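# Slide green bar into puzzle to lock all five pieces

## Task

Put the green bar into the open side of the puzzle so it lies flush with the purple bar and all five pieces interlock, with the whole puzzle resting on the table top and not propped against any fixed object.

## Robot and tools

Robot: two UR7e-type arms, left_arm and right_arm. Each carries a four-digit, sixteen-motor hand (index, middle, ring, thumb). right_arm has a right hand; left_arm has its mirror image, a left hand. A camera stand is bolted to the floor behind the arms and must not be struck.

Frames. Scene frame: origin at table-top height, midway between the nominal arm bases; +z up, +x out over the table, left_arm on the +y side. Actual bases: left_arm at (-0.009, +0.463, +0.013) m, right_arm at (+0.068, -0.505, +0.013) m, both turned only slightly about z. Reported hand positions (m), quaternions (wxyz), velocities and all pose offsets are in each arm's own base frame. Fixed cameras and the table use the scene frame. Hand point axes (right hand): +z runs along straight fingers toward the tips, +x runs across the palm away from the thumb, +y points out of the palm's face. On the left hand +x points toward the thumb instead. A fixed mast sits on the palm side near the wrist and can collide.

A ROW is 48 numbers, each in [-1, 1], always for both arms: left_arm dx, dy, dz, rx, ry, rz; then left hand index_abd, index_mcp, index_pip, index_dip, middle_abd, middle_mcp, middle_pip, middle_dip, ring_abd, ring_mcp, ring_pip, ring_dip, thumb_cmc, thumb_axl, thumb_mcp, thumb_ipl, current_limit, speed; then the same 24 for right_arm. The six pose numbers are an offset, not a pose: measured from that arm's Hand target as it stood when the action or move began, along that arm's base axes; 1.0 equals 0.6 m or 180 degrees; rx, ry, rz form one rotation vector, turning about the Hand target position. Every row in one action counts from that same start, so sending an offset again moves further. Six zeros re-request the current Hand target. The sixteen hand numbers are absolute hinge goals, scaled between each hinge's two stops (-1 to +1); a 0 is a real goal. To keep a hand unchanged, send back its hand_goal, hand_current_limit and hand_speed. current_limit maps -1..+1 to 0..550 mA (minimum 11 mA); speed sets set-point rate to (speed+1)/2 of 8.5 rad/s. Initial values: +0.4 and -0.6. Fingers bend toward the palm as their _mcp, _pip, _dip go toward -1.

Tools.
- execute_actions(actions, cameras): actions is a list of actions; each action is up to 15 rows, one per 1/30 s step; a short action repeats its last row. Images come only if actions is empty or cameras names some ("all" for every one).
- move(target, speed, blend, stop_force, zero, blocking, cameras): straight-line hand paths. target is one 48-number row or a list of up to 15 rows; all offsets in a list count from the same starting Hand targets, not from the previous row. speed: m/s, 0.002 to 3.6, default 0.25 (turning limited to twice that in rad/s); one number or one per target. blend: corner rounding in m for lists, default 0 (stop at each). stop_force: N, 3 to 120, both arms; ends an arm's path when its wrist sensor feels that much push against the motion; unreliable when the hand turns or for light, loose parts; omit it when backing off a contact. zero: true re-zeros the force reference before the move. blocking=false returns after 0.5 s (not allowed with stop_force). Paths ignore obstacles and the other arm; moves stop after 10 s.
- wait(seconds 0 to 10); stop() brakes a running move; zoom_image(camera, region [x0,y0,x1,y1] pixels, at most 504x504) on the newest image of cam_head_left, cam_head_right, cam_high, cam_low, cam_left_wrist or cam_right_wrist (all 896x504); zero_wrist_force(arm); read_manual(section) gives only licence text; finished_scene(scene 1 or 2) ends the scene irreversibly.

Results. Each call returns arm state: end_effector_position and orientation, velocities (omitted when joints read "within noise"), Hand target (the last commanded pose after clipping; next offsets count from it), joint positions and torques, Wrist force/torque in the hand's own axes plus the peak since last shown, and per hand motor hand_goal, hand_measured, hand_current_ma, hand_state (moving, goal, blocked, overload). A move adds a "move:" line: done, off_target, moving, held or fault, and limits=paced (pose clipped) or limits=held. done does not prove nothing was touched. Commanded orientation is clipped to within 32 degrees of the current one per step; hands often settle short of target, and the next command, even zeros, asks again.

Cautions. Arms are stiff: aiming even slightly beyond a firm contact can trigger a fault stop (about 150 N outside force, or wrist joints reaching 26.6 N m) lasting 10 s. Go slowly into contact. Do not let the arms or hands press or collide with each other. Keep motor current under 495 mA for long or a motor shuts down for 10 s; holding loads or stretched poses heats motors (fault at 85 °C). Never drop parts, release moving parts, slam or push hard, or let anything leave the table. Avoid paths passing near an arm's own base. Finish only when the puzzle is fully assembled and stable without the robot.

Each tool is called after ">>>" by a JSON object that holds its "fn" and its "kwargs", one argument or row to a line.

## Session

>>> {"fn": "execute_actions", "kwargs": {
  "actions": []
}}

Scene clock: 0.00 s.
left_arm: end_effector_position=(+0.7721, +0.3398, +0.2148) hand_goal=(+0.000, +0.754, +0.576, +0.696, +0.000, +0.754, +0.576, +0.696, +0.000, +0.754, +0.576, +0.696, +0.714, +0.678, +0.226, +0.168) hand_measured=(+0.000, +0.754, +0.576, +0.696, +0.000, +0.754, +0.576, +0.696, +0.000, +0.754, +0.576, +0.696, +0.714, +0.678, +0.226, +0.168) hand_current_ma=(+0, +0, +0, +0, +0, +0, +0, +0, +0, +0, +0, +0, +0, +0, +0, +0) hand_state=(goal, goal, goal, goal, goal, goal, goal, goal, goal, goal, goal, goal, goal, goal, goal, goal) hand_current_limit=0.40 hand_speed=-0.60 end_effector_quat_wxyz=(+0.182, +0.479, +0.858, -0.027) | right_arm: end_effector_position=(+0.3197, -0.3400, +0.3017) hand_goal=(+0.000, +0.754, +0.576, +0.696, +0.000, +0.754, +0.576, +0.696, +0.000, +0.754, +0.576, +0.696, +0.714, +0.678, +0.226, +0.168) hand_measured=(+0.000, +0.754, +0.576, +0.696, +0.000, +0.754, +0.576, +0.696, +0.000, +0.754, +0.576, +0.696, +0.714, +0.678, +0.226, +0.168) hand_current_ma=(+0, +0, +0, +0, +0, +0, +0, +0, +0, +0, +0, +0, +0, +0, +0, +0) hand_state=(goal, goal, goal, goal, goal, goal, goal, goal, goal, goal, goal, goal, goal, goal, goal, goal) hand_current_limit=0.40 hand_speed=-0.60 end_effector_quat_wxyz=(+0.033, -0.461, +0.886, +0.021)
Joint positions: left_arm=[3.794 -2.153 -1.252 -1.207 1.214 0.081] | right_arm=[-1.096 -1.439 1.57 -1.659 -1.506 2.656]
Joint velocities: within noise
Joint torques (N m): no reading
Wrist force (N): no reading
Wrist torque (N m): no reading
Wrist force, peak (N): no reading
Hand target: left_arm +0.7721, +0.3398, +0.2148; +0.182, +0.479, +0.858, -0.027 | right_arm +0.3197, -0.3400, +0.3017; +0.033, -0.461, +0.886, +0.021

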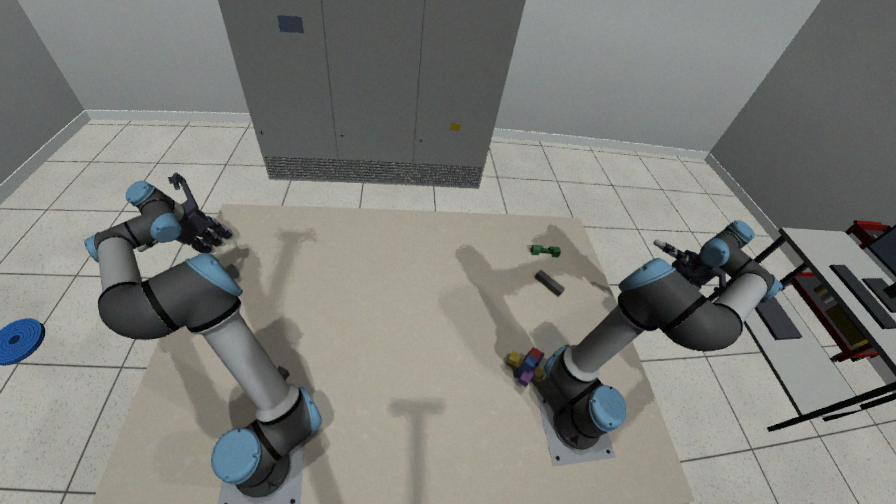

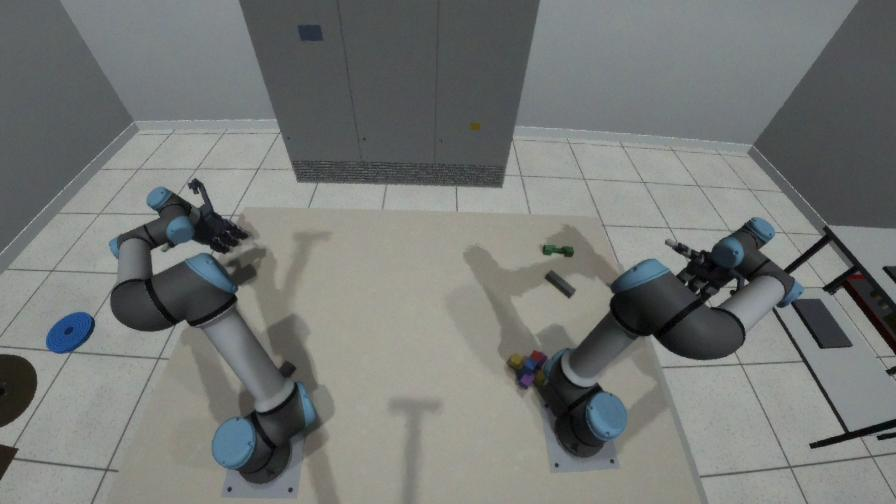

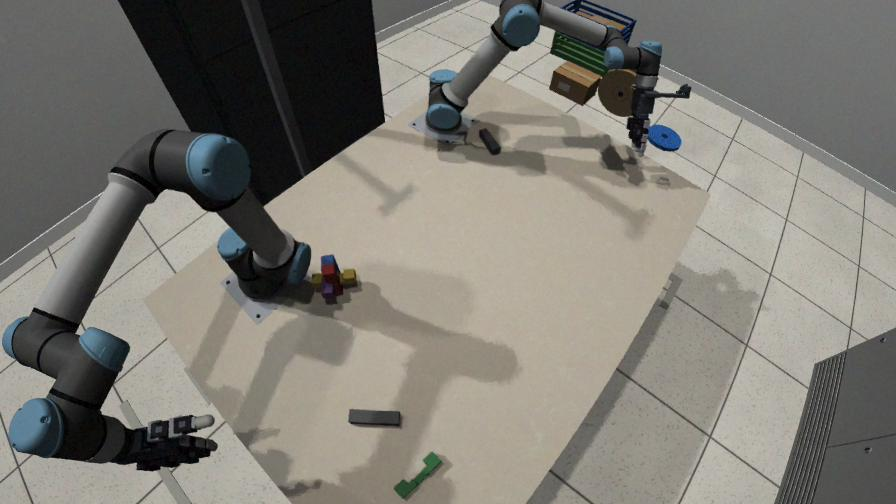

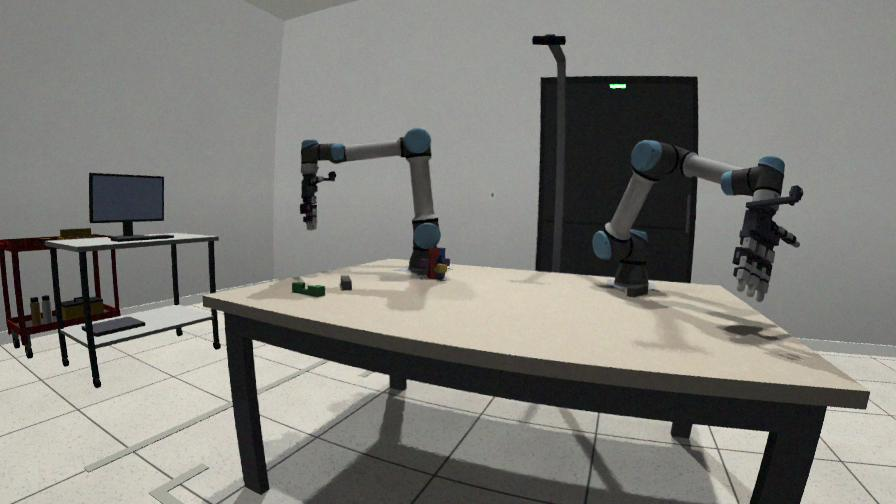

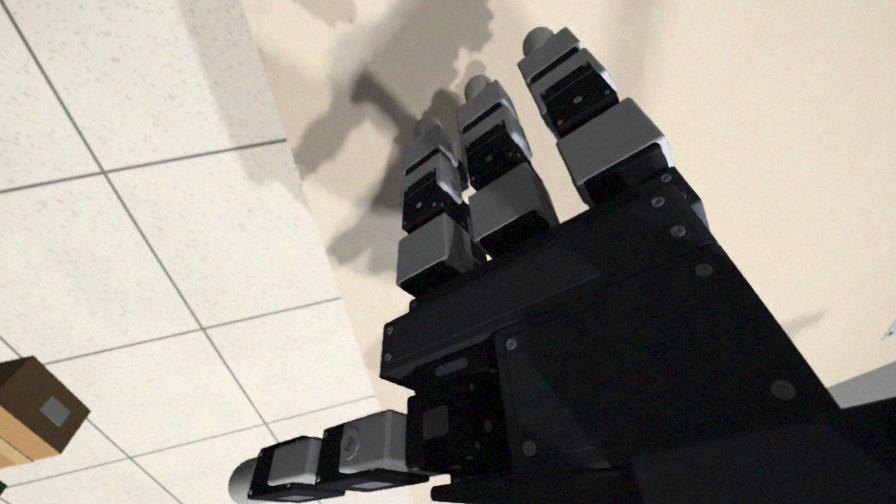

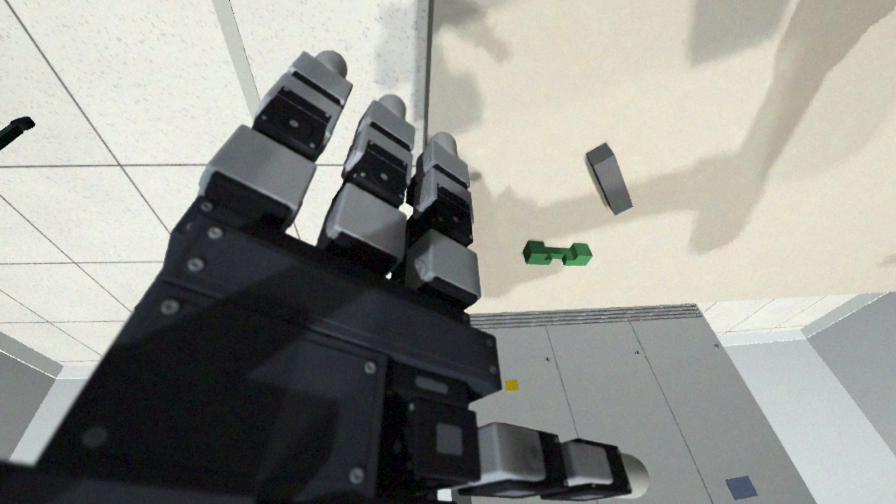

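>>> {"fn": "zoom_image", "kwargs": {
  "camera": "cam_high",
  "region": [290, 235, 380, 325]
}}

>>> {"fn": "zoom_image", "kwargs": {
  "camera": "cam_high",
  "region": [330, 390, 470, 504]
}}

>>> {"fn": "zoom_image", "kwargs": {
  "camera": "cam_head_left",
  "region": [490, 330, 570, 400]
}}

>>> {"fn": "zoom_image", "kwargs": {
  "camera": "cam_head_right",
  "region": [490, 330, 570, 400]
}}

>>> {"fn": "zoom_image", "kwargs": {
  "camera": "cam_low",
  "region": [390, 220, 480, 300]
}}

>>> {"fn": "zoom_image", "kwargs": {
  "camera": "cam_right_wrist",
  "region": [500, 130, 660, 290]
}}

Scaled by 5.600 from the camera's 896x504 image, which has a finer 1280x720 frame.

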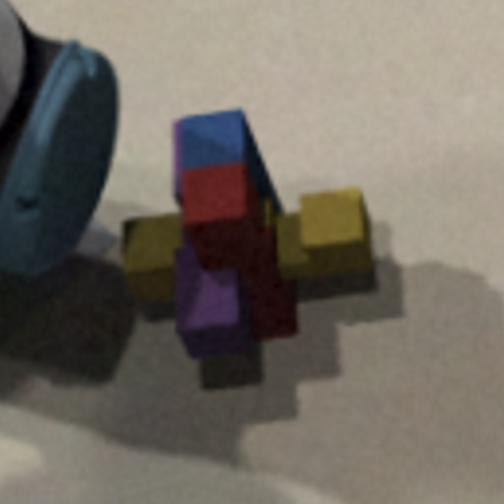

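Scaled by 3.600 from the camera's 896x504 image, which has a finer 1280x720 frame.

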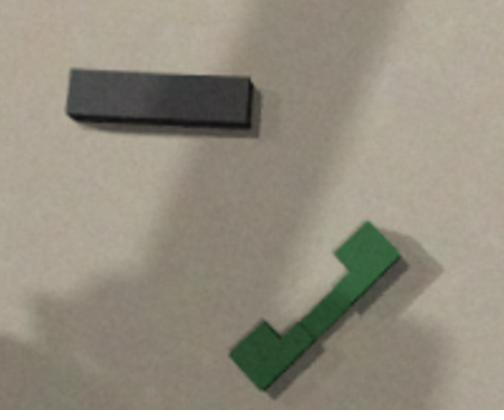

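Scaled by 6.300 from the camera's 896x504 image, which has a finer 1280x720 frame.

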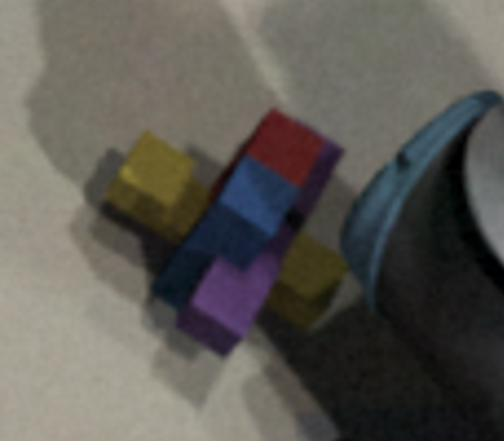

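Scaled by 6.300 from the camera's 896x504 image, which has a finer 1280x720 frame.

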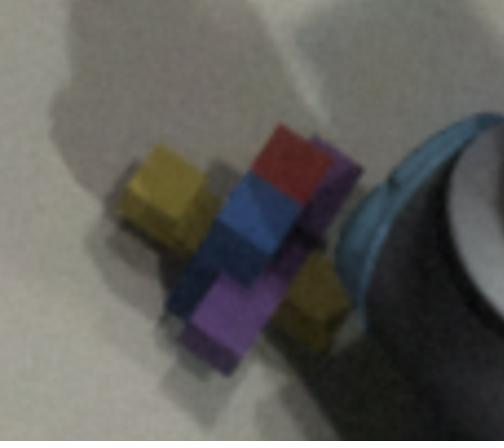

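Scaled by 5.600 from the camera's 896x504 image, which has a finer 1280x720 frame.

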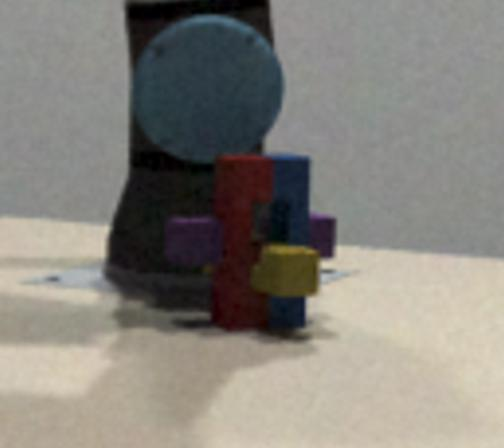

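Scaled by 3.150 from the camera's 896x504 image, which has a finer 1280x720 frame.

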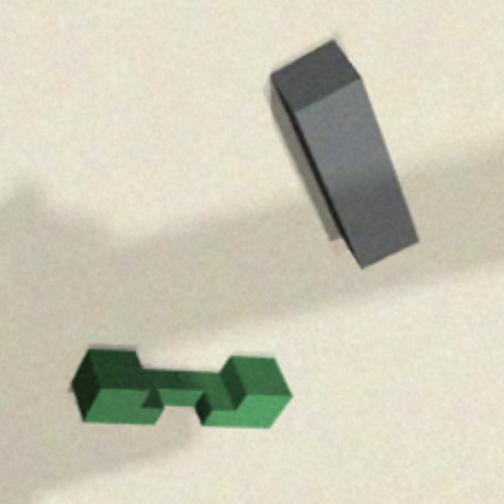

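>>> {"fn": "move", "kwargs": {
  "target": [0,0,0,0,0,0,0,0.754,0.576,0.696,0,0.754,0.576,0.696,0,0.754,0.576,0.696,0.714,0.678,0.226,0.168,0.4,-0.6,0.3,0.4167,-0.2195,0,0,0,0,0.754,0.576,0.696,0,0.754,0.576,0.696,0,0.754,0.576,0.696,0.714,0.678,0.226,0.168,0.4,-0.6],
  "cameras": ["cam_right_wrist","cam_high"]
}}

>>> {"fn": "zoom_image", "kwargs": {
  "camera": "cam_right_wrist",
  "region": [350, 160, 600, 360]
}}

Scene clock: 47.10 s.
left_arm: end_effector_position=(+0.7721, +0.3398, +0.2148) hand_goal=(+0.000, +0.754, +0.576, +0.696, +0.000, +0.754, +0.576, +0.696, +0.000, +0.754, +0.576, +0.696, +0.714, +0.678, +0.226, +0.168) hand_measured=(+0.000, +0.754, +0.576, +0.696, +0.000, +0.754, +0.576, +0.696, +0.000, +0.754, +0.576, +0.696, +0.714, +0.678, +0.224, +0.168) hand_current_ma=(+0, -1, +1, +0, +0, -1, +1, +0, +0, -1, +1, +0, +0, -1, -2, +0) hand_state=(goal, goal, goal, goal, goal, goal, goal, goal, goal, goal, goal, goal, goal, goal, goal, goal) hand_current_limit=0.40 hand_speed=-0.60 end_effector_quat_wxyz=(+0.182, +0.479, +0.858, -0.027) | right_arm: end_effector_position=(+0.4997, -0.0901, +0.1700) hand_goal=(+0.000, +0.754, +0.576, +0.696, +0.000, +0.754, +0.576, +0.696, +0.000, +0.754, +0.576, +0.696, +0.714, +0.678, +0.226, +0.168) hand_measured=(+0.000, +0.754, +0.576, +0.696, +0.000, +0.754, +0.576, +0.696, +0.000, +0.754, +0.576, +0.696, +0.714, +0.678, +0.224, +0.168) hand_current_ma=(+0, +0, +0, +0, +0, +0, +0, +0, +0, +0, +0, +0, +0, +0, -2, +0) hand_state=(goal, goal, goal, goal, goal, goal, goal, goal, goal, goal, goal, goal, goal, goal, goal, goal) hand_current_limit=0.40 hand_speed=-0.60 end_effector_quat_wxyz=(+0.033, -0.461, +0.886, +0.021)
Joint positions: left_arm=[3.794 -2.153 -1.252 -1.207 1.214 0.081] | right_arm=[-0.54 -1.312 1.78 -2.036 -1.493 3.213]
Joint torques (N m): left_arm=[-1.48 46.86 24.33 2.89 -0.48 0.12] | right_arm=[7.66 -24.84 -26.41 -4.4 -2.59 1.46]
Wrist force (N): left_arm=[0.2 -0.2 -0.1] | right_arm=[0.1 -0.2 0.1]
Wrist torque (N m): left_arm=[-0.02 -0.04 0.02] | right_arm=[-0.04 -0.02 -0.07]
Wrist force, peak (N): left_arm=[-0.2 0.6 -0.2] | right_arm=[-1.3 0.1 1.0]
Hand target: left_arm +0.7721, +0.3398, +0.2148; +0.182, +0.479, +0.858, -0.027 | right_arm +0.4997, -0.0900, +0.1700; +0.033, -0.461, +0.886, +0.021
Off the commanded pose: left_arm 0.000 m, 0 deg | right_arm 0.000 m, 0 deg.
move: done
camera_calibration:
cam_right_wrist: T_world_to_cam=[[-0.0799327, 0.992469, 0.0928255, 0.141203], [0.654868, -0.0179222, 0.755531, -0.506521], [0.751504, 0.12118, -0.648503, -0.129735], [0, 0, 0, 1]] pos_world=[0.440488, -0.133496, 0.285452]
Images, in order (width x height): cam_high 896x504, cam_right_wrist 896x504.

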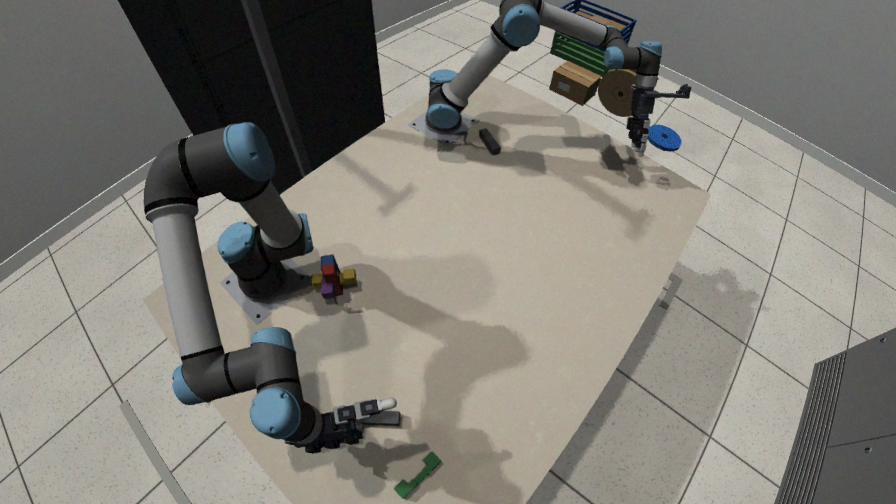

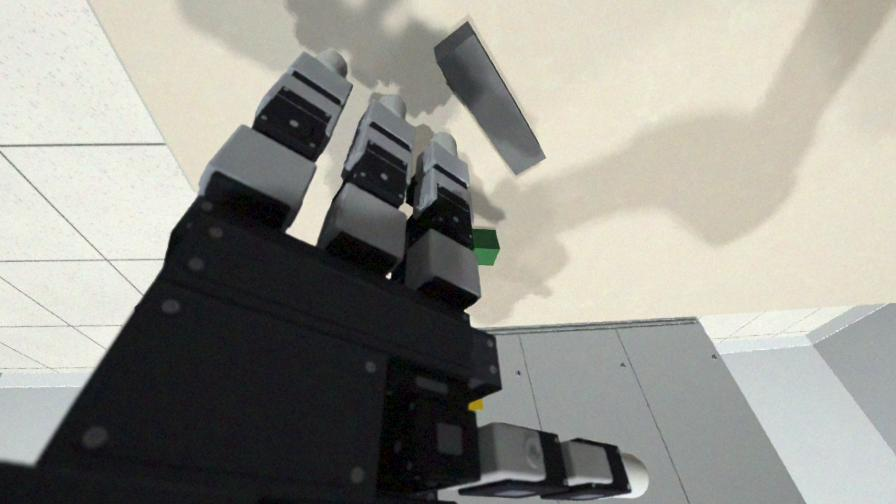

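Scaled by 2.016 from the camera's 896x504 image, which has a finer 1280x720 frame.

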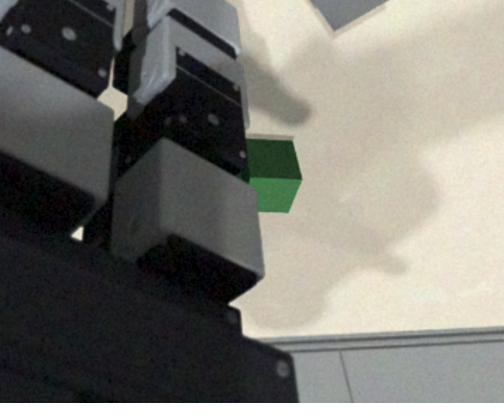

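>>> {"fn": "move", "kwargs": {
  "target": [0,0,0,0,0,0,0,0.754,0.576,0.696,0,0.754,0.576,0.696,0,0.754,0.576,0.696,0.714,0.678,0.226,0.168,0.4,-0.6,0.1,-0.23,0,0,0,0,0,0.754,0.576,0.696,0,0.754,0.576,0.696,0,0.754,0.576,0.696,0.714,0.678,0.226,0.168,0.4,-0.6],
  "cameras": ["cam_right_wrist"]
}}

>>> {"fn": "zoom_image", "kwargs": {
  "camera": "cam_right_wrist",
  "region": [460, 130, 660, 310]
}}

Scene clock: 52.77 s.
left_arm: end_effector_position=(+0.7721, +0.3398, +0.2148) hand_goal=(+0.000, +0.754, +0.576, +0.696, +0.000, +0.754, +0.576, +0.696, +0.000, +0.754, +0.576, +0.696, +0.714, +0.678, +0.226, +0.168) hand_measured=(+0.000, +0.754, +0.576, +0.696, +0.000, +0.754, +0.576, +0.696, +0.000, +0.754, +0.576, +0.696, +0.714, +0.678, +0.224, +0.168) hand_current_ma=(+0, -1, +1, +0, +0, -1, +1, +0, +0, -1, +1, +0, +0, -1, -2, +0) hand_state=(goal, goal, goal, goal, goal, goal, goal, goal, goal, goal, goal, goal, goal, goal, goal, goal) hand_current_limit=0.40 hand_speed=-0.60 end_effector_quat_wxyz=(+0.182, +0.479, +0.858, -0.027) | right_arm: end_effector_position=(+0.5597, -0.2280, +0.1700) hand_goal=(+0.000, +0.754, +0.576, +0.696, +0.000, +0.754, +0.576, +0.696, +0.000, +0.754, +0.576, +0.696, +0.714, +0.678, +0.226, +0.168) hand_measured=(+0.000, +0.754, +0.576, +0.696, +0.000, +0.754, +0.576, +0.696, +0.000, +0.754, +0.576, +0.696, +0.714, +0.678, +0.224, +0.168) hand_current_ma=(+0, +0, +0, +0, +0, +0, +0, +0, +0, +0, +0, +0, +0, +0, -2, +0) hand_state=(goal, goal, goal, goal, goal, goal, goal, goal, goal, goal, goal, goal, goal, goal, goal, goal) hand_current_limit=0.40 hand_speed=-0.60 end_effector_quat_wxyz=(+0.033, -0.461, +0.886, +0.021)
Joint positions: left_arm=[3.794 -2.153 -1.252 -1.207 1.214 0.081] | right_arm=[-0.67 -1.074 1.434 -1.919 -1.494 3.083]
Joint torques (N m): left_arm=[-1.48 47.5 24.28 2.76 -0.42 0.15] | right_arm=[-10.49 -36.13 -24.77 -0.37 -2.73 -1.91]
Wrist force (N): left_arm=[-0.2 0.0 0.2] | right_arm=[0.2 -0.1 0.0]
Wrist torque (N m): left_arm=[-0.02 0.02 -0.02] | right_arm=[-0.01 -0.02 0.12]
Wrist force, peak (N): left_arm=[-0.2 0.4 -0.4] | right_arm=[0.6 -1.6 0.0]
Hand target: left_arm +0.7721, +0.3398, +0.2148; +0.182, +0.479, +0.858, -0.027 | right_arm +0.5597, -0.2280, +0.1700; +0.033, -0.461, +0.886, +0.021
Off the commanded pose: left_arm 0.000 m, 0 deg | right_arm 0.000 m, 0 deg.
move: done
camera_calibration:
cam_right_wrist: T_world_to_cam=[[-0.0799327, 0.992469, 0.0928255, 0.282869], [0.654868, -0.0179222, 0.755531, -0.548209], [0.751504, 0.12118, -0.648503, -0.15818], [0, 0, 0, 1]] pos_world=[0.500488, -0.271396, 0.285352]
Images, in order (width x height): cam_right_wrist 896x504.

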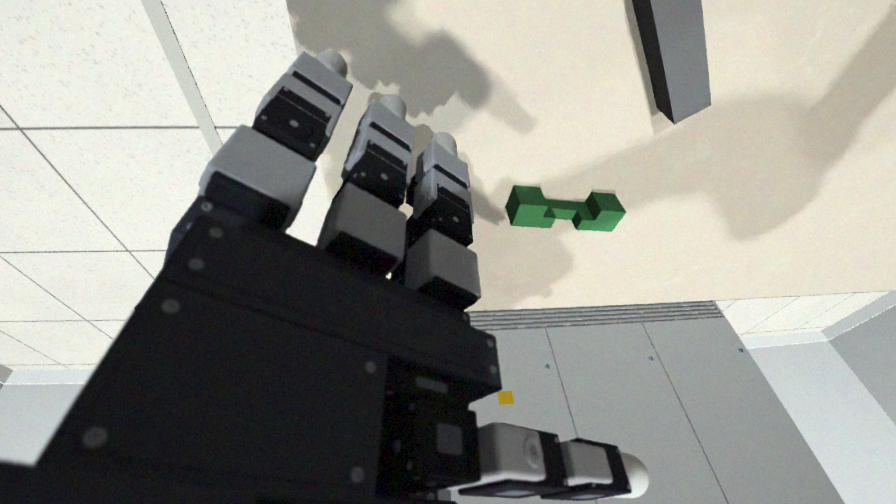

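Scaled by 2.520 from the camera's 896x504 image, which has a finer 1280x720 frame.

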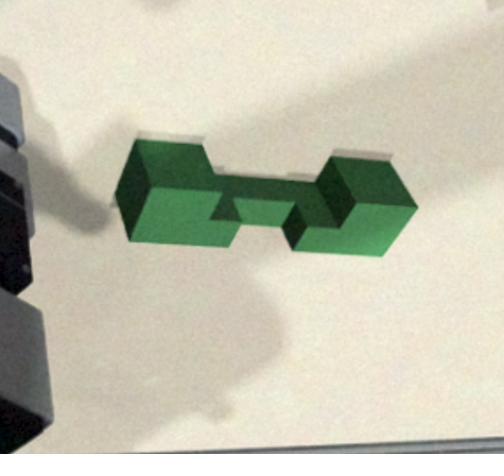

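>>> {"fn": "move", "kwargs": {
  "target": [
    [0,0,0,0,0,0,0,0.754,0.576,0.696,0,0.754,0.576,0.696,0,0.754,0.576,0.696,0.714,0.678,0.226,0.168,0.4,-0.6,-0.183,0.43,0.217,0,0,0.628,0,0.754,0.576,0.696,0,0.754,0.576,0.696,0,0.754,0.576,0.696,0.714,0.678,0.226,0.168,0.4,-0.6],
    [0,0,0,0,0,0,0,0.754,0.576,0.696,0,0.754,0.576,0.696,0,0.754,0.576,0.696,0.714,0.678,0.226,0.168,0.4,-0.6,-0.383,0.863,0.017,0,0,-0.745,0,0.754,0.576,0.696,0,0.754,0.576,0.696,0,0.754,0.576,0.696,0.714,0.678,0.226,0.168,0.4,-0.6]
  ],
  "blend": 0.03,
  "speed": 0.4,
  "cameras": ["cam_right_wrist","cam_high"]
}}

Scene clock: 104.87 s.
left_arm: end_effector_position=(+0.7721, +0.3398, +0.2148) hand_goal=(+0.000, +0.754, +0.576, +0.696, +0.000, +0.754, +0.576, +0.696, +0.000, +0.754, +0.576, +0.696, +0.714, +0.678, +0.226, +0.168) hand_measured=(+0.000, +0.754, +0.576, +0.696, +0.000, +0.754, +0.576, +0.696, +0.000, +0.754, +0.576, +0.696, +0.714, +0.678, +0.224, +0.168) hand_current_ma=(+0, -1, +1, +0, +0, -1, +1, +0, +0, -1, +1, +0, +0, -1, -2, +0) hand_state=(goal, goal, goal, goal, goal, goal, goal, goal, goal, goal, goal, goal, goal, goal, goal, goal) hand_current_limit=0.40 hand_speed=-0.60 end_effector_quat_wxyz=(+0.182, +0.479, +0.858, -0.027) | right_arm: end_effector_position=(+0.3299, +0.2898, +0.1802) hand_goal=(+0.000, +0.754, +0.576, +0.696, +0.000, +0.754, +0.576, +0.696, +0.000, +0.754, +0.576, +0.696, +0.714, +0.678, +0.226, +0.168) hand_measured=(+0.000, +0.754, +0.576, +0.696, +0.000, +0.754, +0.576, +0.696, +0.000, +0.754, +0.576, +0.696, +0.714, +0.678, +0.224, +0.168) hand_current_ma=(+0, +0, +0, +0, +0, +0, +0, +0, +0, +0, +0, +0, +0, +0, -2, +0) hand_state=(goal, goal, goal, goal, goal, goal, goal, goal, goal, goal, goal, goal, goal, goal, goal, goal) hand_current_limit=0.40 hand_speed=-0.60 end_effector_quat_wxyz=(+0.032, +0.637, +0.770, -0.022)
Joint positions: left_arm=[3.794 -2.153 -1.252 -1.207 1.214 0.081] | right_arm=[0.576 -1.769 2.218 -1.998 -1.646 0.388]
Joint torques (N m): left_arm=[-2.05 48.52 24.65 2.99 -0.44 0.27] | right_arm=[8.6 -3.09 -14.3 -4.06 2.6 -2.03]
Wrist force (N): left_arm=[-0.3 0.1 0.2] | right_arm=[-0.3 -0.1 0.3]
Wrist torque (N m): left_arm=[-0.01 0.04 -0.02] | right_arm=[-0.06 0.02 0.09]
Wrist force, peak (N): left_arm=[-0.4 0.6 0.3] | right_arm=[0.7 -0.8 0.2]
Hand target: left_arm +0.7721, +0.3398, +0.2148; +0.182, +0.479, +0.858, -0.027 | right_arm +0.3299, +0.2898, +0.1802; +0.032, +0.636, +0.770, -0.022
Off the commanded pose: left_arm 0.000 m, 0 deg | right_arm 0.000 m, 0 deg.
move: done
camera_calibration:
cam_right_wrist: T_world_to_cam=[[0.768239, -0.633389, 0.0928861, -0.0590996], [-0.46871, -0.457702, 0.755526, 0.1019], [-0.436027, -0.623961, -0.6485, 0.566152], [0, 0, 0, 1]] pos_world=[0.340022, 0.362464, 0.295652]
Images, in order (width x height): cam_high 896x504, cam_right_wrist 896x504.

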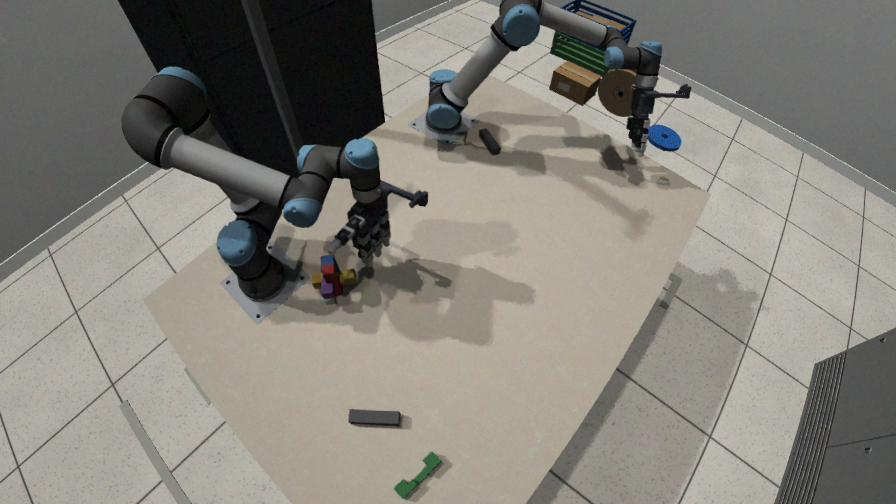

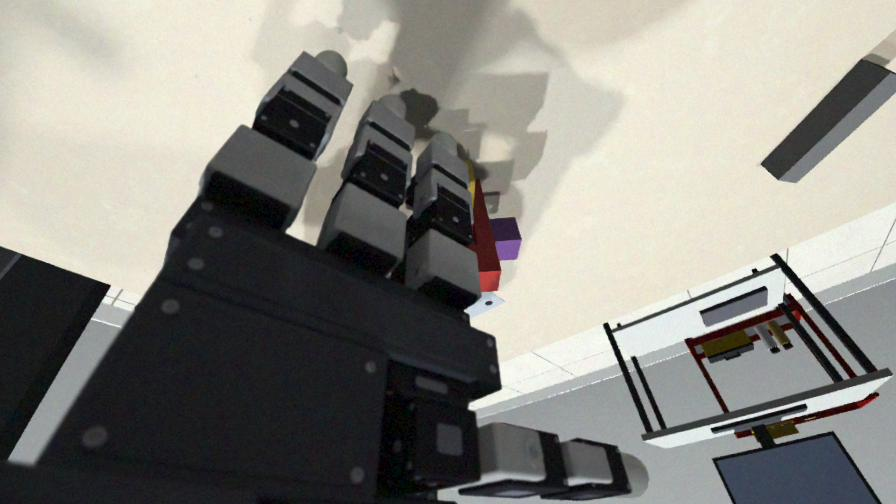

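>>> {"fn": "move", "kwargs": {
  "target": [0,0,0,0,0,0,0,0.754,0.576,0.696,0,0.754,0.576,0.696,0,0.754,0.576,0.696,0.714,0.678,0.226,0.168,0.4,-0.6,-0.128,0.105,0,0,0,0,0,0.754,0.576,0.696,0,0.754,0.576,0.696,0,0.754,0.576,0.696,0.714,0.678,0.226,0.168,0.4,-0.6],
  "cameras": ["cam_right_wrist"]
}}

>>> {"fn": "zoom_image", "kwargs": {
  "camera": "cam_right_wrist",
  "region": [460, 130, 660, 310]
}}

Scene clock: 110.67 s.
left_arm: end_effector_position=(+0.7721, +0.3398, +0.2148) hand_goal=(+0.000, +0.754, +0.576, +0.696, +0.000, +0.754, +0.576, +0.696, +0.000, +0.754, +0.576, +0.696, +0.714, +0.678, +0.226, +0.168) hand_measured=(+0.000, +0.754, +0.576, +0.696, +0.000, +0.754, +0.576, +0.696, +0.000, +0.754, +0.576, +0.696, +0.714, +0.678, +0.224, +0.168) hand_current_ma=(+0, -1, +1, +0, +0, -1, +1, +0, +0, -1, +1, +0, +0, -1, -2, +0) hand_state=(goal, goal, goal, goal, goal, goal, goal, goal, goal, goal, goal, goal, goal, goal, goal, goal) hand_current_limit=0.40 hand_speed=-0.60 end_effector_quat_wxyz=(+0.182, +0.479, +0.858, -0.027) | right_arm: end_effector_position=(+0.2532, +0.3528, +0.1802) hand_goal=(+0.000, +0.754, +0.576, +0.696, +0.000, +0.754, +0.576, +0.696, +0.000, +0.754, +0.576, +0.696, +0.714, +0.678, +0.226, +0.168) hand_measured=(+0.000, +0.754, +0.576, +0.696, +0.000, +0.754, +0.576, +0.696, +0.000, +0.754, +0.576, +0.696, +0.714, +0.678, +0.224, +0.168) hand_current_ma=(+0, +0, +0, +0, +0, +0, +0, +0, +0, +0, +0, +0, +0, +0, -2, +0) hand_state=(goal, goal, goal, goal, goal, goal, goal, goal, goal, goal, goal, goal, goal, goal, goal, goal) hand_current_limit=0.40 hand_speed=-0.60 end_effector_quat_wxyz=(+0.032, +0.636, +0.770, -0.022)
Joint positions: left_arm=[3.794 -2.153 -1.252 -1.207 1.214 0.081] | right_arm=[0.836 -1.726 2.179 -1.983 -1.638 0.647]
Joint torques (N m): left_arm=[-2.05 49.69 24.55 2.9 -0.44 0.38] | right_arm=[9.06 -3.85 -25.11 -0.49 -3.26 1.79]
Wrist force (N): left_arm=[0.0 0.3 0.1] | right_arm=[-0.4 -0.3 0.0]
Wrist torque (N m): left_arm=[0.03 0.00 -0.01] | right_arm=[-0.05 0.05 -0.13]
Wrist force, peak (N): left_arm=[-0.3 0.6 -0.1] | right_arm=[-1.4 1.0 -0.2]
Hand target: left_arm +0.7721, +0.3398, +0.2148; +0.182, +0.479, +0.858, -0.027 | right_arm +0.2531, +0.3528, +0.1802; +0.032, +0.636, +0.770, -0.022
Off the commanded pose: left_arm 0.000 m, 0 deg | right_arm 0.000 m, 0 deg.
move: done
camera_calibration:
cam_right_wrist: T_world_to_cam=[[0.768329, -0.633287, 0.0928306, 0.0397631], [-0.468664, -0.457862, 0.755458, 0.0948895], [-0.435918, -0.623947, -0.648588, 0.571901], [0, 0, 0, 1]] pos_world=[0.263222, 0.425463, 0.295552]
Images, in order (width x height): cam_right_wrist 896x504.

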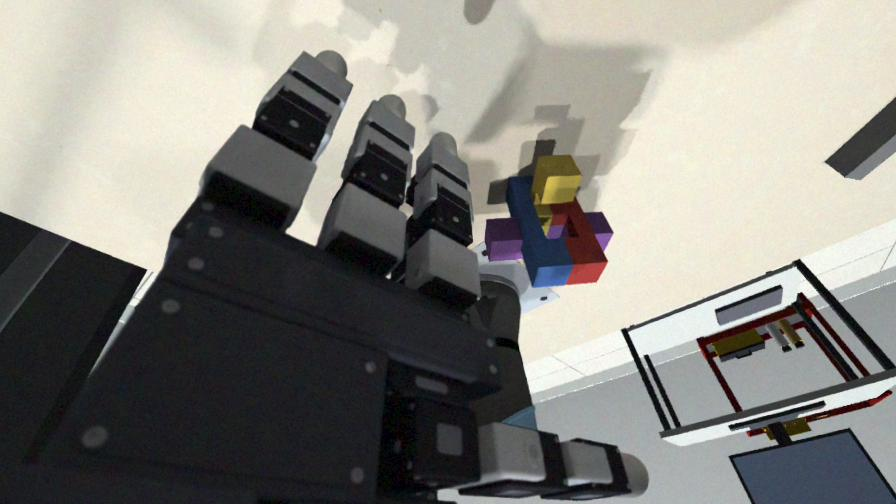

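Scaled by 2.520 from the camera's 896x504 image, which has a finer 1280x720 frame.

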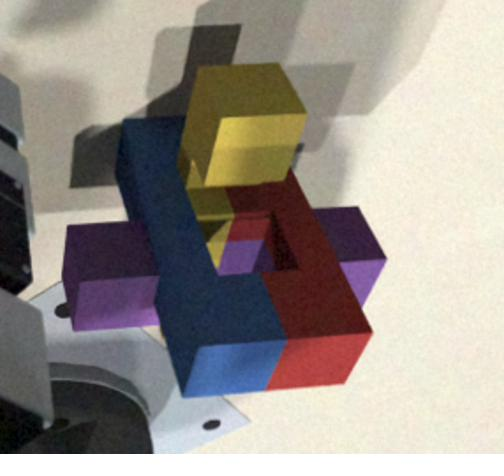

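>>> {"fn": "zoom_image", "kwargs": {
  "camera": "cam_right_wrist",
  "region": [480, 150, 620, 290]
}}

>>> {"fn": "zoom_image", "kwargs": {
  "camera": "cam_right_wrist",
  "region": [525, 150, 595, 220]
}}

Scaled by 3.600 from the camera's 896x504 image, which has a finer 1280x720 frame.

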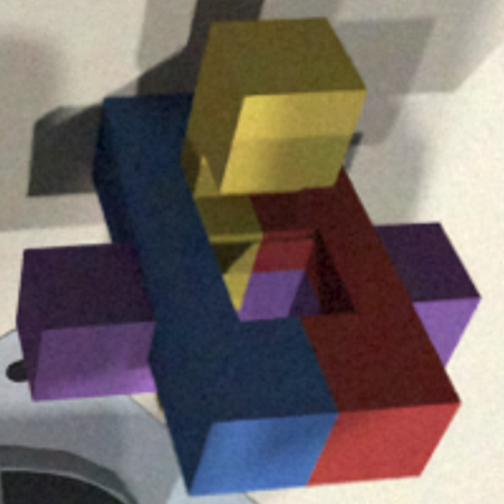

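Scaled by 7.200 from the camera's 896x504 image, which has a finer 1280x720 frame.

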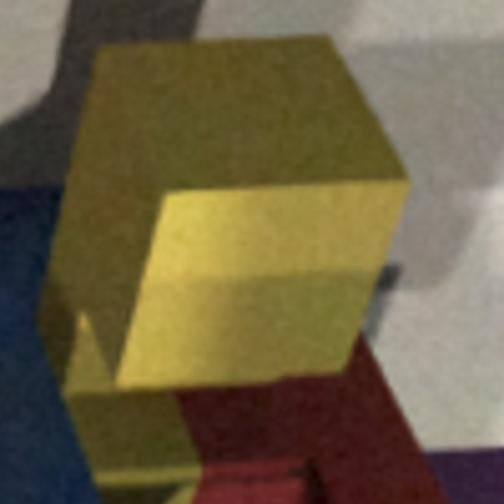

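>>> {"fn": "move", "kwargs": {
  "target": [0,0,0,0,0,0,0,0.754,0.576,0.696,0,0.754,0.576,0.696,0,0.754,0.576,0.696,0.714,0.678,0.226,0.168,0.4,-0.6,0.578,-0.421,0.117,0.0245,0.0036,-0.0847,0,0.754,0.576,0.696,0,0.754,0.576,0.696,0,0.754,0.576,0.696,0.714,0.678,0.226,0.168,0.4,-0.6],
  "speed": 0.4
}}

>>> {"fn": "move", "kwargs": {
  "target": [0,0,0,0,0,0,0,0.754,0.576,0.696,0,0.754,0.576,0.696,0,0.754,0.576,0.696,0.714,0.678,0.226,0.168,0.4,-0.6,0.483,-0.362,-0.083,0,0,0,0,0.754,0.576,0.696,0,0.754,0.576,0.696,0,0.754,0.576,0.696,0.714,0.678,0.226,0.168,0.4,-0.6],
  "cameras": ["cam_right_wrist","cam_high","cam_head_left"],
  "speed": 0.3
}}

Scene clock: 341.27 s.
left_arm: end_effector_position=(+0.7721, +0.3398, +0.2148) hand_goal=(+0.000, +0.754, +0.576, +0.696, +0.000, +0.754, +0.576, +0.696, +0.000, +0.754, +0.576, +0.696, +0.714, +0.678, +0.226, +0.168) hand_measured=(+0.000, +0.754, +0.576, +0.696, +0.000, +0.754, +0.576, +0.696, +0.000, +0.754, +0.576, +0.696, +0.714, +0.678, +0.224, +0.168) hand_current_ma=(+0, -1, +1, +0, +0, -1, +1, +0, +0, -1, +1, +0, +0, -1, -2, +0) hand_state=(goal, goal, goal, goal, goal, goal, goal, goal, goal, goal, goal, goal, goal, goal, goal, goal) hand_current_limit=0.40 hand_speed=-0.60 end_effector_quat_wxyz=(+0.182, +0.479, +0.858, -0.027) | right_arm: end_effector_position=(+0.5999, +0.1002, +0.2504) hand_goal=(+0.000, +0.754, +0.576, +0.696, +0.000, +0.754, +0.576, +0.696, +0.000, +0.754, +0.576, +0.696, +0.714, +0.678, +0.226, +0.168) hand_measured=(+0.000, +0.754, +0.576, +0.696, +0.000, +0.754, +0.576, +0.696, +0.000, +0.754, +0.576, +0.696, +0.714, +0.678, +0.224, +0.168) hand_current_ma=(+0, +0, +0, +0, +0, +0, +0, +0, +0, +0, +0, +0, +0, +0, -2, +0) hand_state=(goal, goal, goal, goal, goal, goal, goal, goal, goal, goal, goal, goal, goal, goal, goal, goal) hand_current_limit=0.40 hand_speed=-0.60 end_effector_quat_wxyz=(+0.001, +0.734, +0.680, +0.000)
Joint positions: left_arm=[3.794 -2.153 -1.252 -1.207 1.214 0.081] | right_arm=[-0.007 -1.48 1.754 -1.845 -1.571 0.069]
Joint torques (N m): left_arm=[-1.99 49.15 24.7 3.05 -0.5 0.39] | right_arm=[-8.71 -18.35 -25.94 -0.48 2.88 -2.03]
Wrist force (N): left_arm=[-0.1 0.4 0.2] | right_arm=[-0.5 0.0 0.0]
Wrist torque (N m): left_arm=[0.03 0.01 -0.02] | right_arm=[0.01 0.04 0.08]
Wrist force, peak (N): left_arm=[-0.6 0.4 0.0] | right_arm=[-1.5 1.8 -0.4]
Hand target: left_arm +0.7721, +0.3398, +0.2148; +0.182, +0.479, +0.858, -0.027 | right_arm +0.5999, +0.1002, +0.2504; +0.001, +0.734, +0.680, +0.000
Off the commanded pose: left_arm 0.000 m, 0 deg | right_arm 0.000 m, 0 deg.
move: done

Scene clock: 343.30 s.
left_arm: end_effector_position=(+0.7721, +0.3398, +0.2148) hand_goal=(+0.000, +0.754, +0.576, +0.696, +0.000, +0.754, +0.576, +0.696, +0.000, +0.754, +0.576, +0.696, +0.714, +0.678, +0.226, +0.168) hand_measured=(+0.000, +0.754, +0.576, +0.696, +0.000, +0.754, +0.576, +0.696, +0.000, +0.754, +0.576, +0.696, +0.714, +0.678, +0.224, +0.168) hand_current_ma=(+0, -1, +1, +0, +0, -1, +1, +0, +0, -1, +1, +0, +0, -1, -2, +0) hand_state=(goal, goal, goal, goal, goal, goal, goal, goal, goal, goal, goal, goal, goal, goal, goal, goal) hand_current_limit=0.40 hand_speed=-0.60 end_effector_quat_wxyz=(+0.182, +0.479, +0.858, -0.027) | right_arm: end_effector_position=(+0.8897, -0.1170, +0.2006) hand_goal=(+0.000, +0.754, +0.576, +0.696, +0.000, +0.754, +0.576, +0.696, +0.000, +0.754, +0.576, +0.696, +0.714, +0.678, +0.226, +0.168) hand_measured=(+0.000, +0.754, +0.576, +0.696, +0.000, +0.754, +0.576, +0.696, +0.000, +0.754, +0.576, +0.696, +0.714, +0.678, +0.224, +0.168) hand_current_ma=(+0, +0, +0, +0, +0, +0, +0, +0, +0, +0, +0, +0, +0, +0, -2, +0) hand_state=(goal, goal, goal, goal, goal, goal, goal, goal, goal, goal, goal, goal, goal, goal, goal, goal) hand_current_limit=0.40 hand_speed=-0.60 end_effector_quat_wxyz=(+0.001, +0.734, +0.680, +0.000)
Joint positions: left_arm=[3.794 -2.153 -1.252 -1.207 1.214 0.081] | right_arm=[-0.273 -0.756 0.818 -1.634 -1.571 -0.197]
Joint torques (N m): left_arm=[-2.64 49.95 24.95 3.21 -0.52 0.46] | right_arm=[-9.65 -51.65 -26.74 -0.69 -3.03 1.4]
Wrist force (N): left_arm=[-0.5 0.0 0.0] | right_arm=[-0.2 0.1 0.1]
Wrist torque (N m): left_arm=[0.00 0.06 -0.04] | right_arm=[0.00 -0.01 0.12]
Wrist force, peak (N): left_arm=[-0.7 0.3 -0.2] | right_arm=[-1.3 1.1 0.7]
Hand target: left_arm +0.7721, +0.3398, +0.2148; +0.182, +0.479, +0.858, -0.027 | right_arm +0.8897, -0.1170, +0.2006; +0.001, +0.734, +0.680, +0.000
Off the commanded pose: left_arm 0.000 m, 0 deg | right_arm 0.000 m, 0 deg.
move: done
camera_calibration:
cam_right_wrist: T_world_to_cam=[[0.574774, -0.817797, 0.0290303, -0.585239], [-0.571829, -0.376017, 0.729125, 0.269324], [-0.585361, -0.435682, -0.683764, 0.731621], [0, 0, 0, 1]] pos_world=[0.918649, -0.0585822, 0.320875]
Images, in order (width x height): cam_head_left 896x504, cam_high 896x504, cam_right_wrist 896x504.

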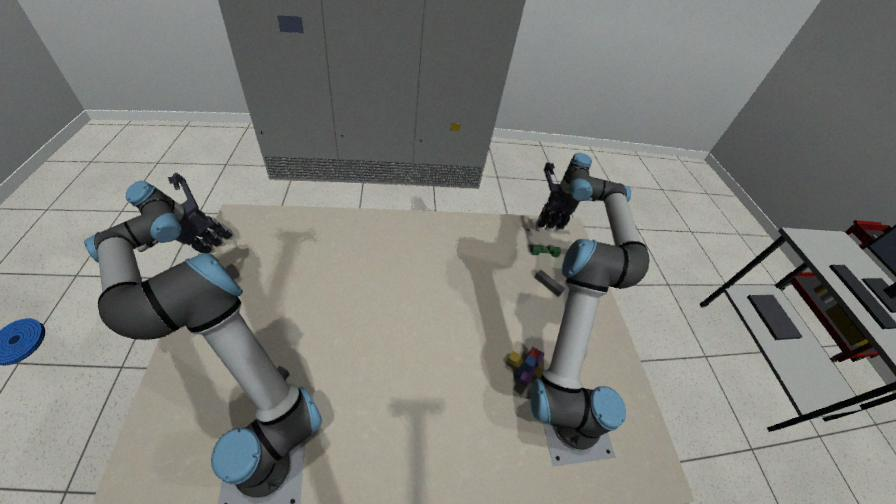

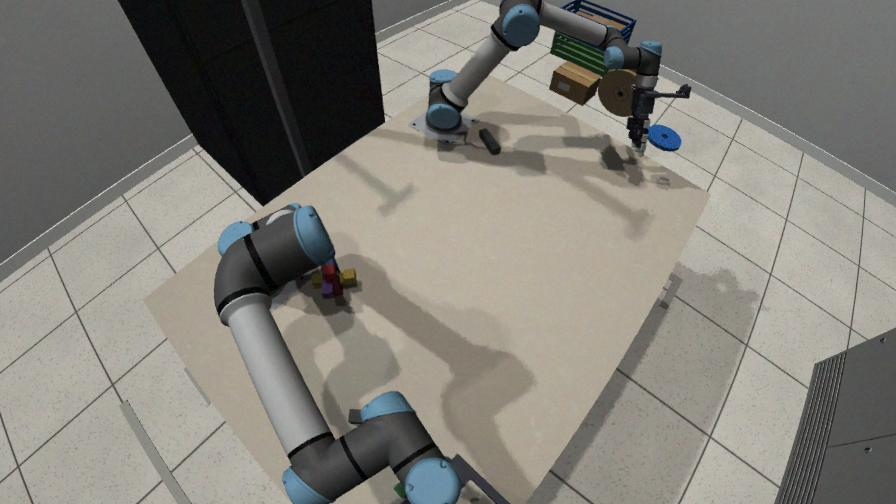

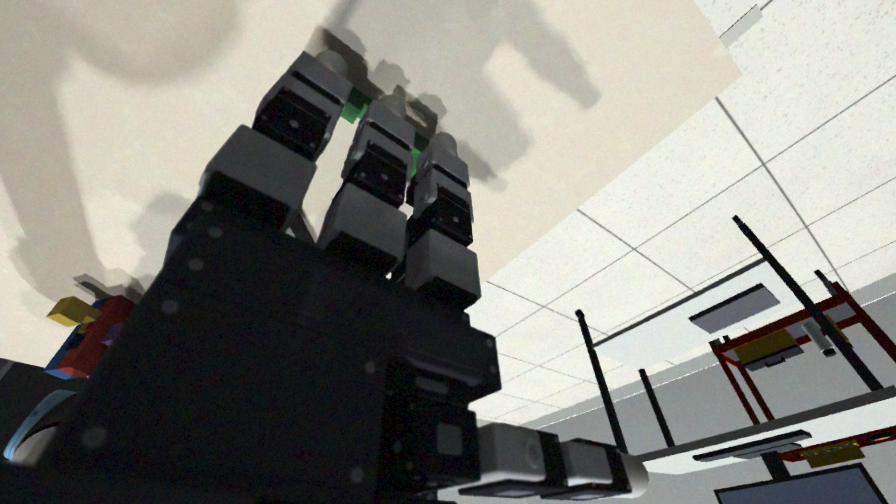

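>>> {"fn": "zoom_image", "kwargs": {
  "camera": "cam_right_wrist",
  "region": [280, 20, 500, 200]
}}

>>> {"fn": "zoom_image", "kwargs": {
  "camera": "cam_head_left",
  "region": [500, 180, 620, 300]
}}

Scaled by 2.291 from the camera's 896x504 image, which has a finer 1280x720 frame.

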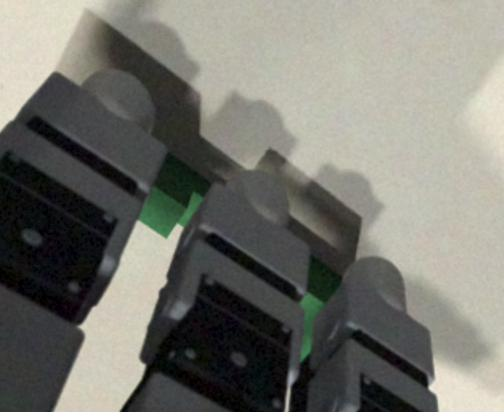

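Scaled by 4.200 from the camera's 896x504 image, which has a finer 1280x720 frame.

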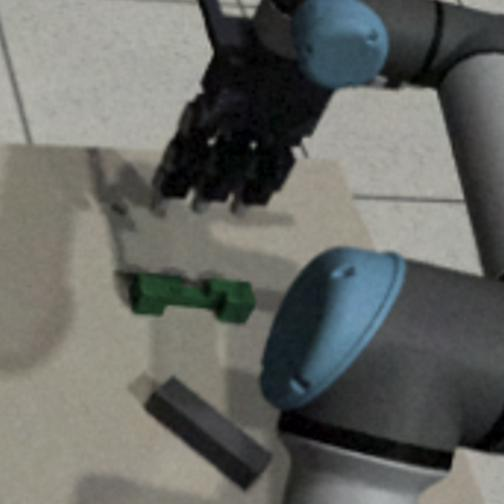

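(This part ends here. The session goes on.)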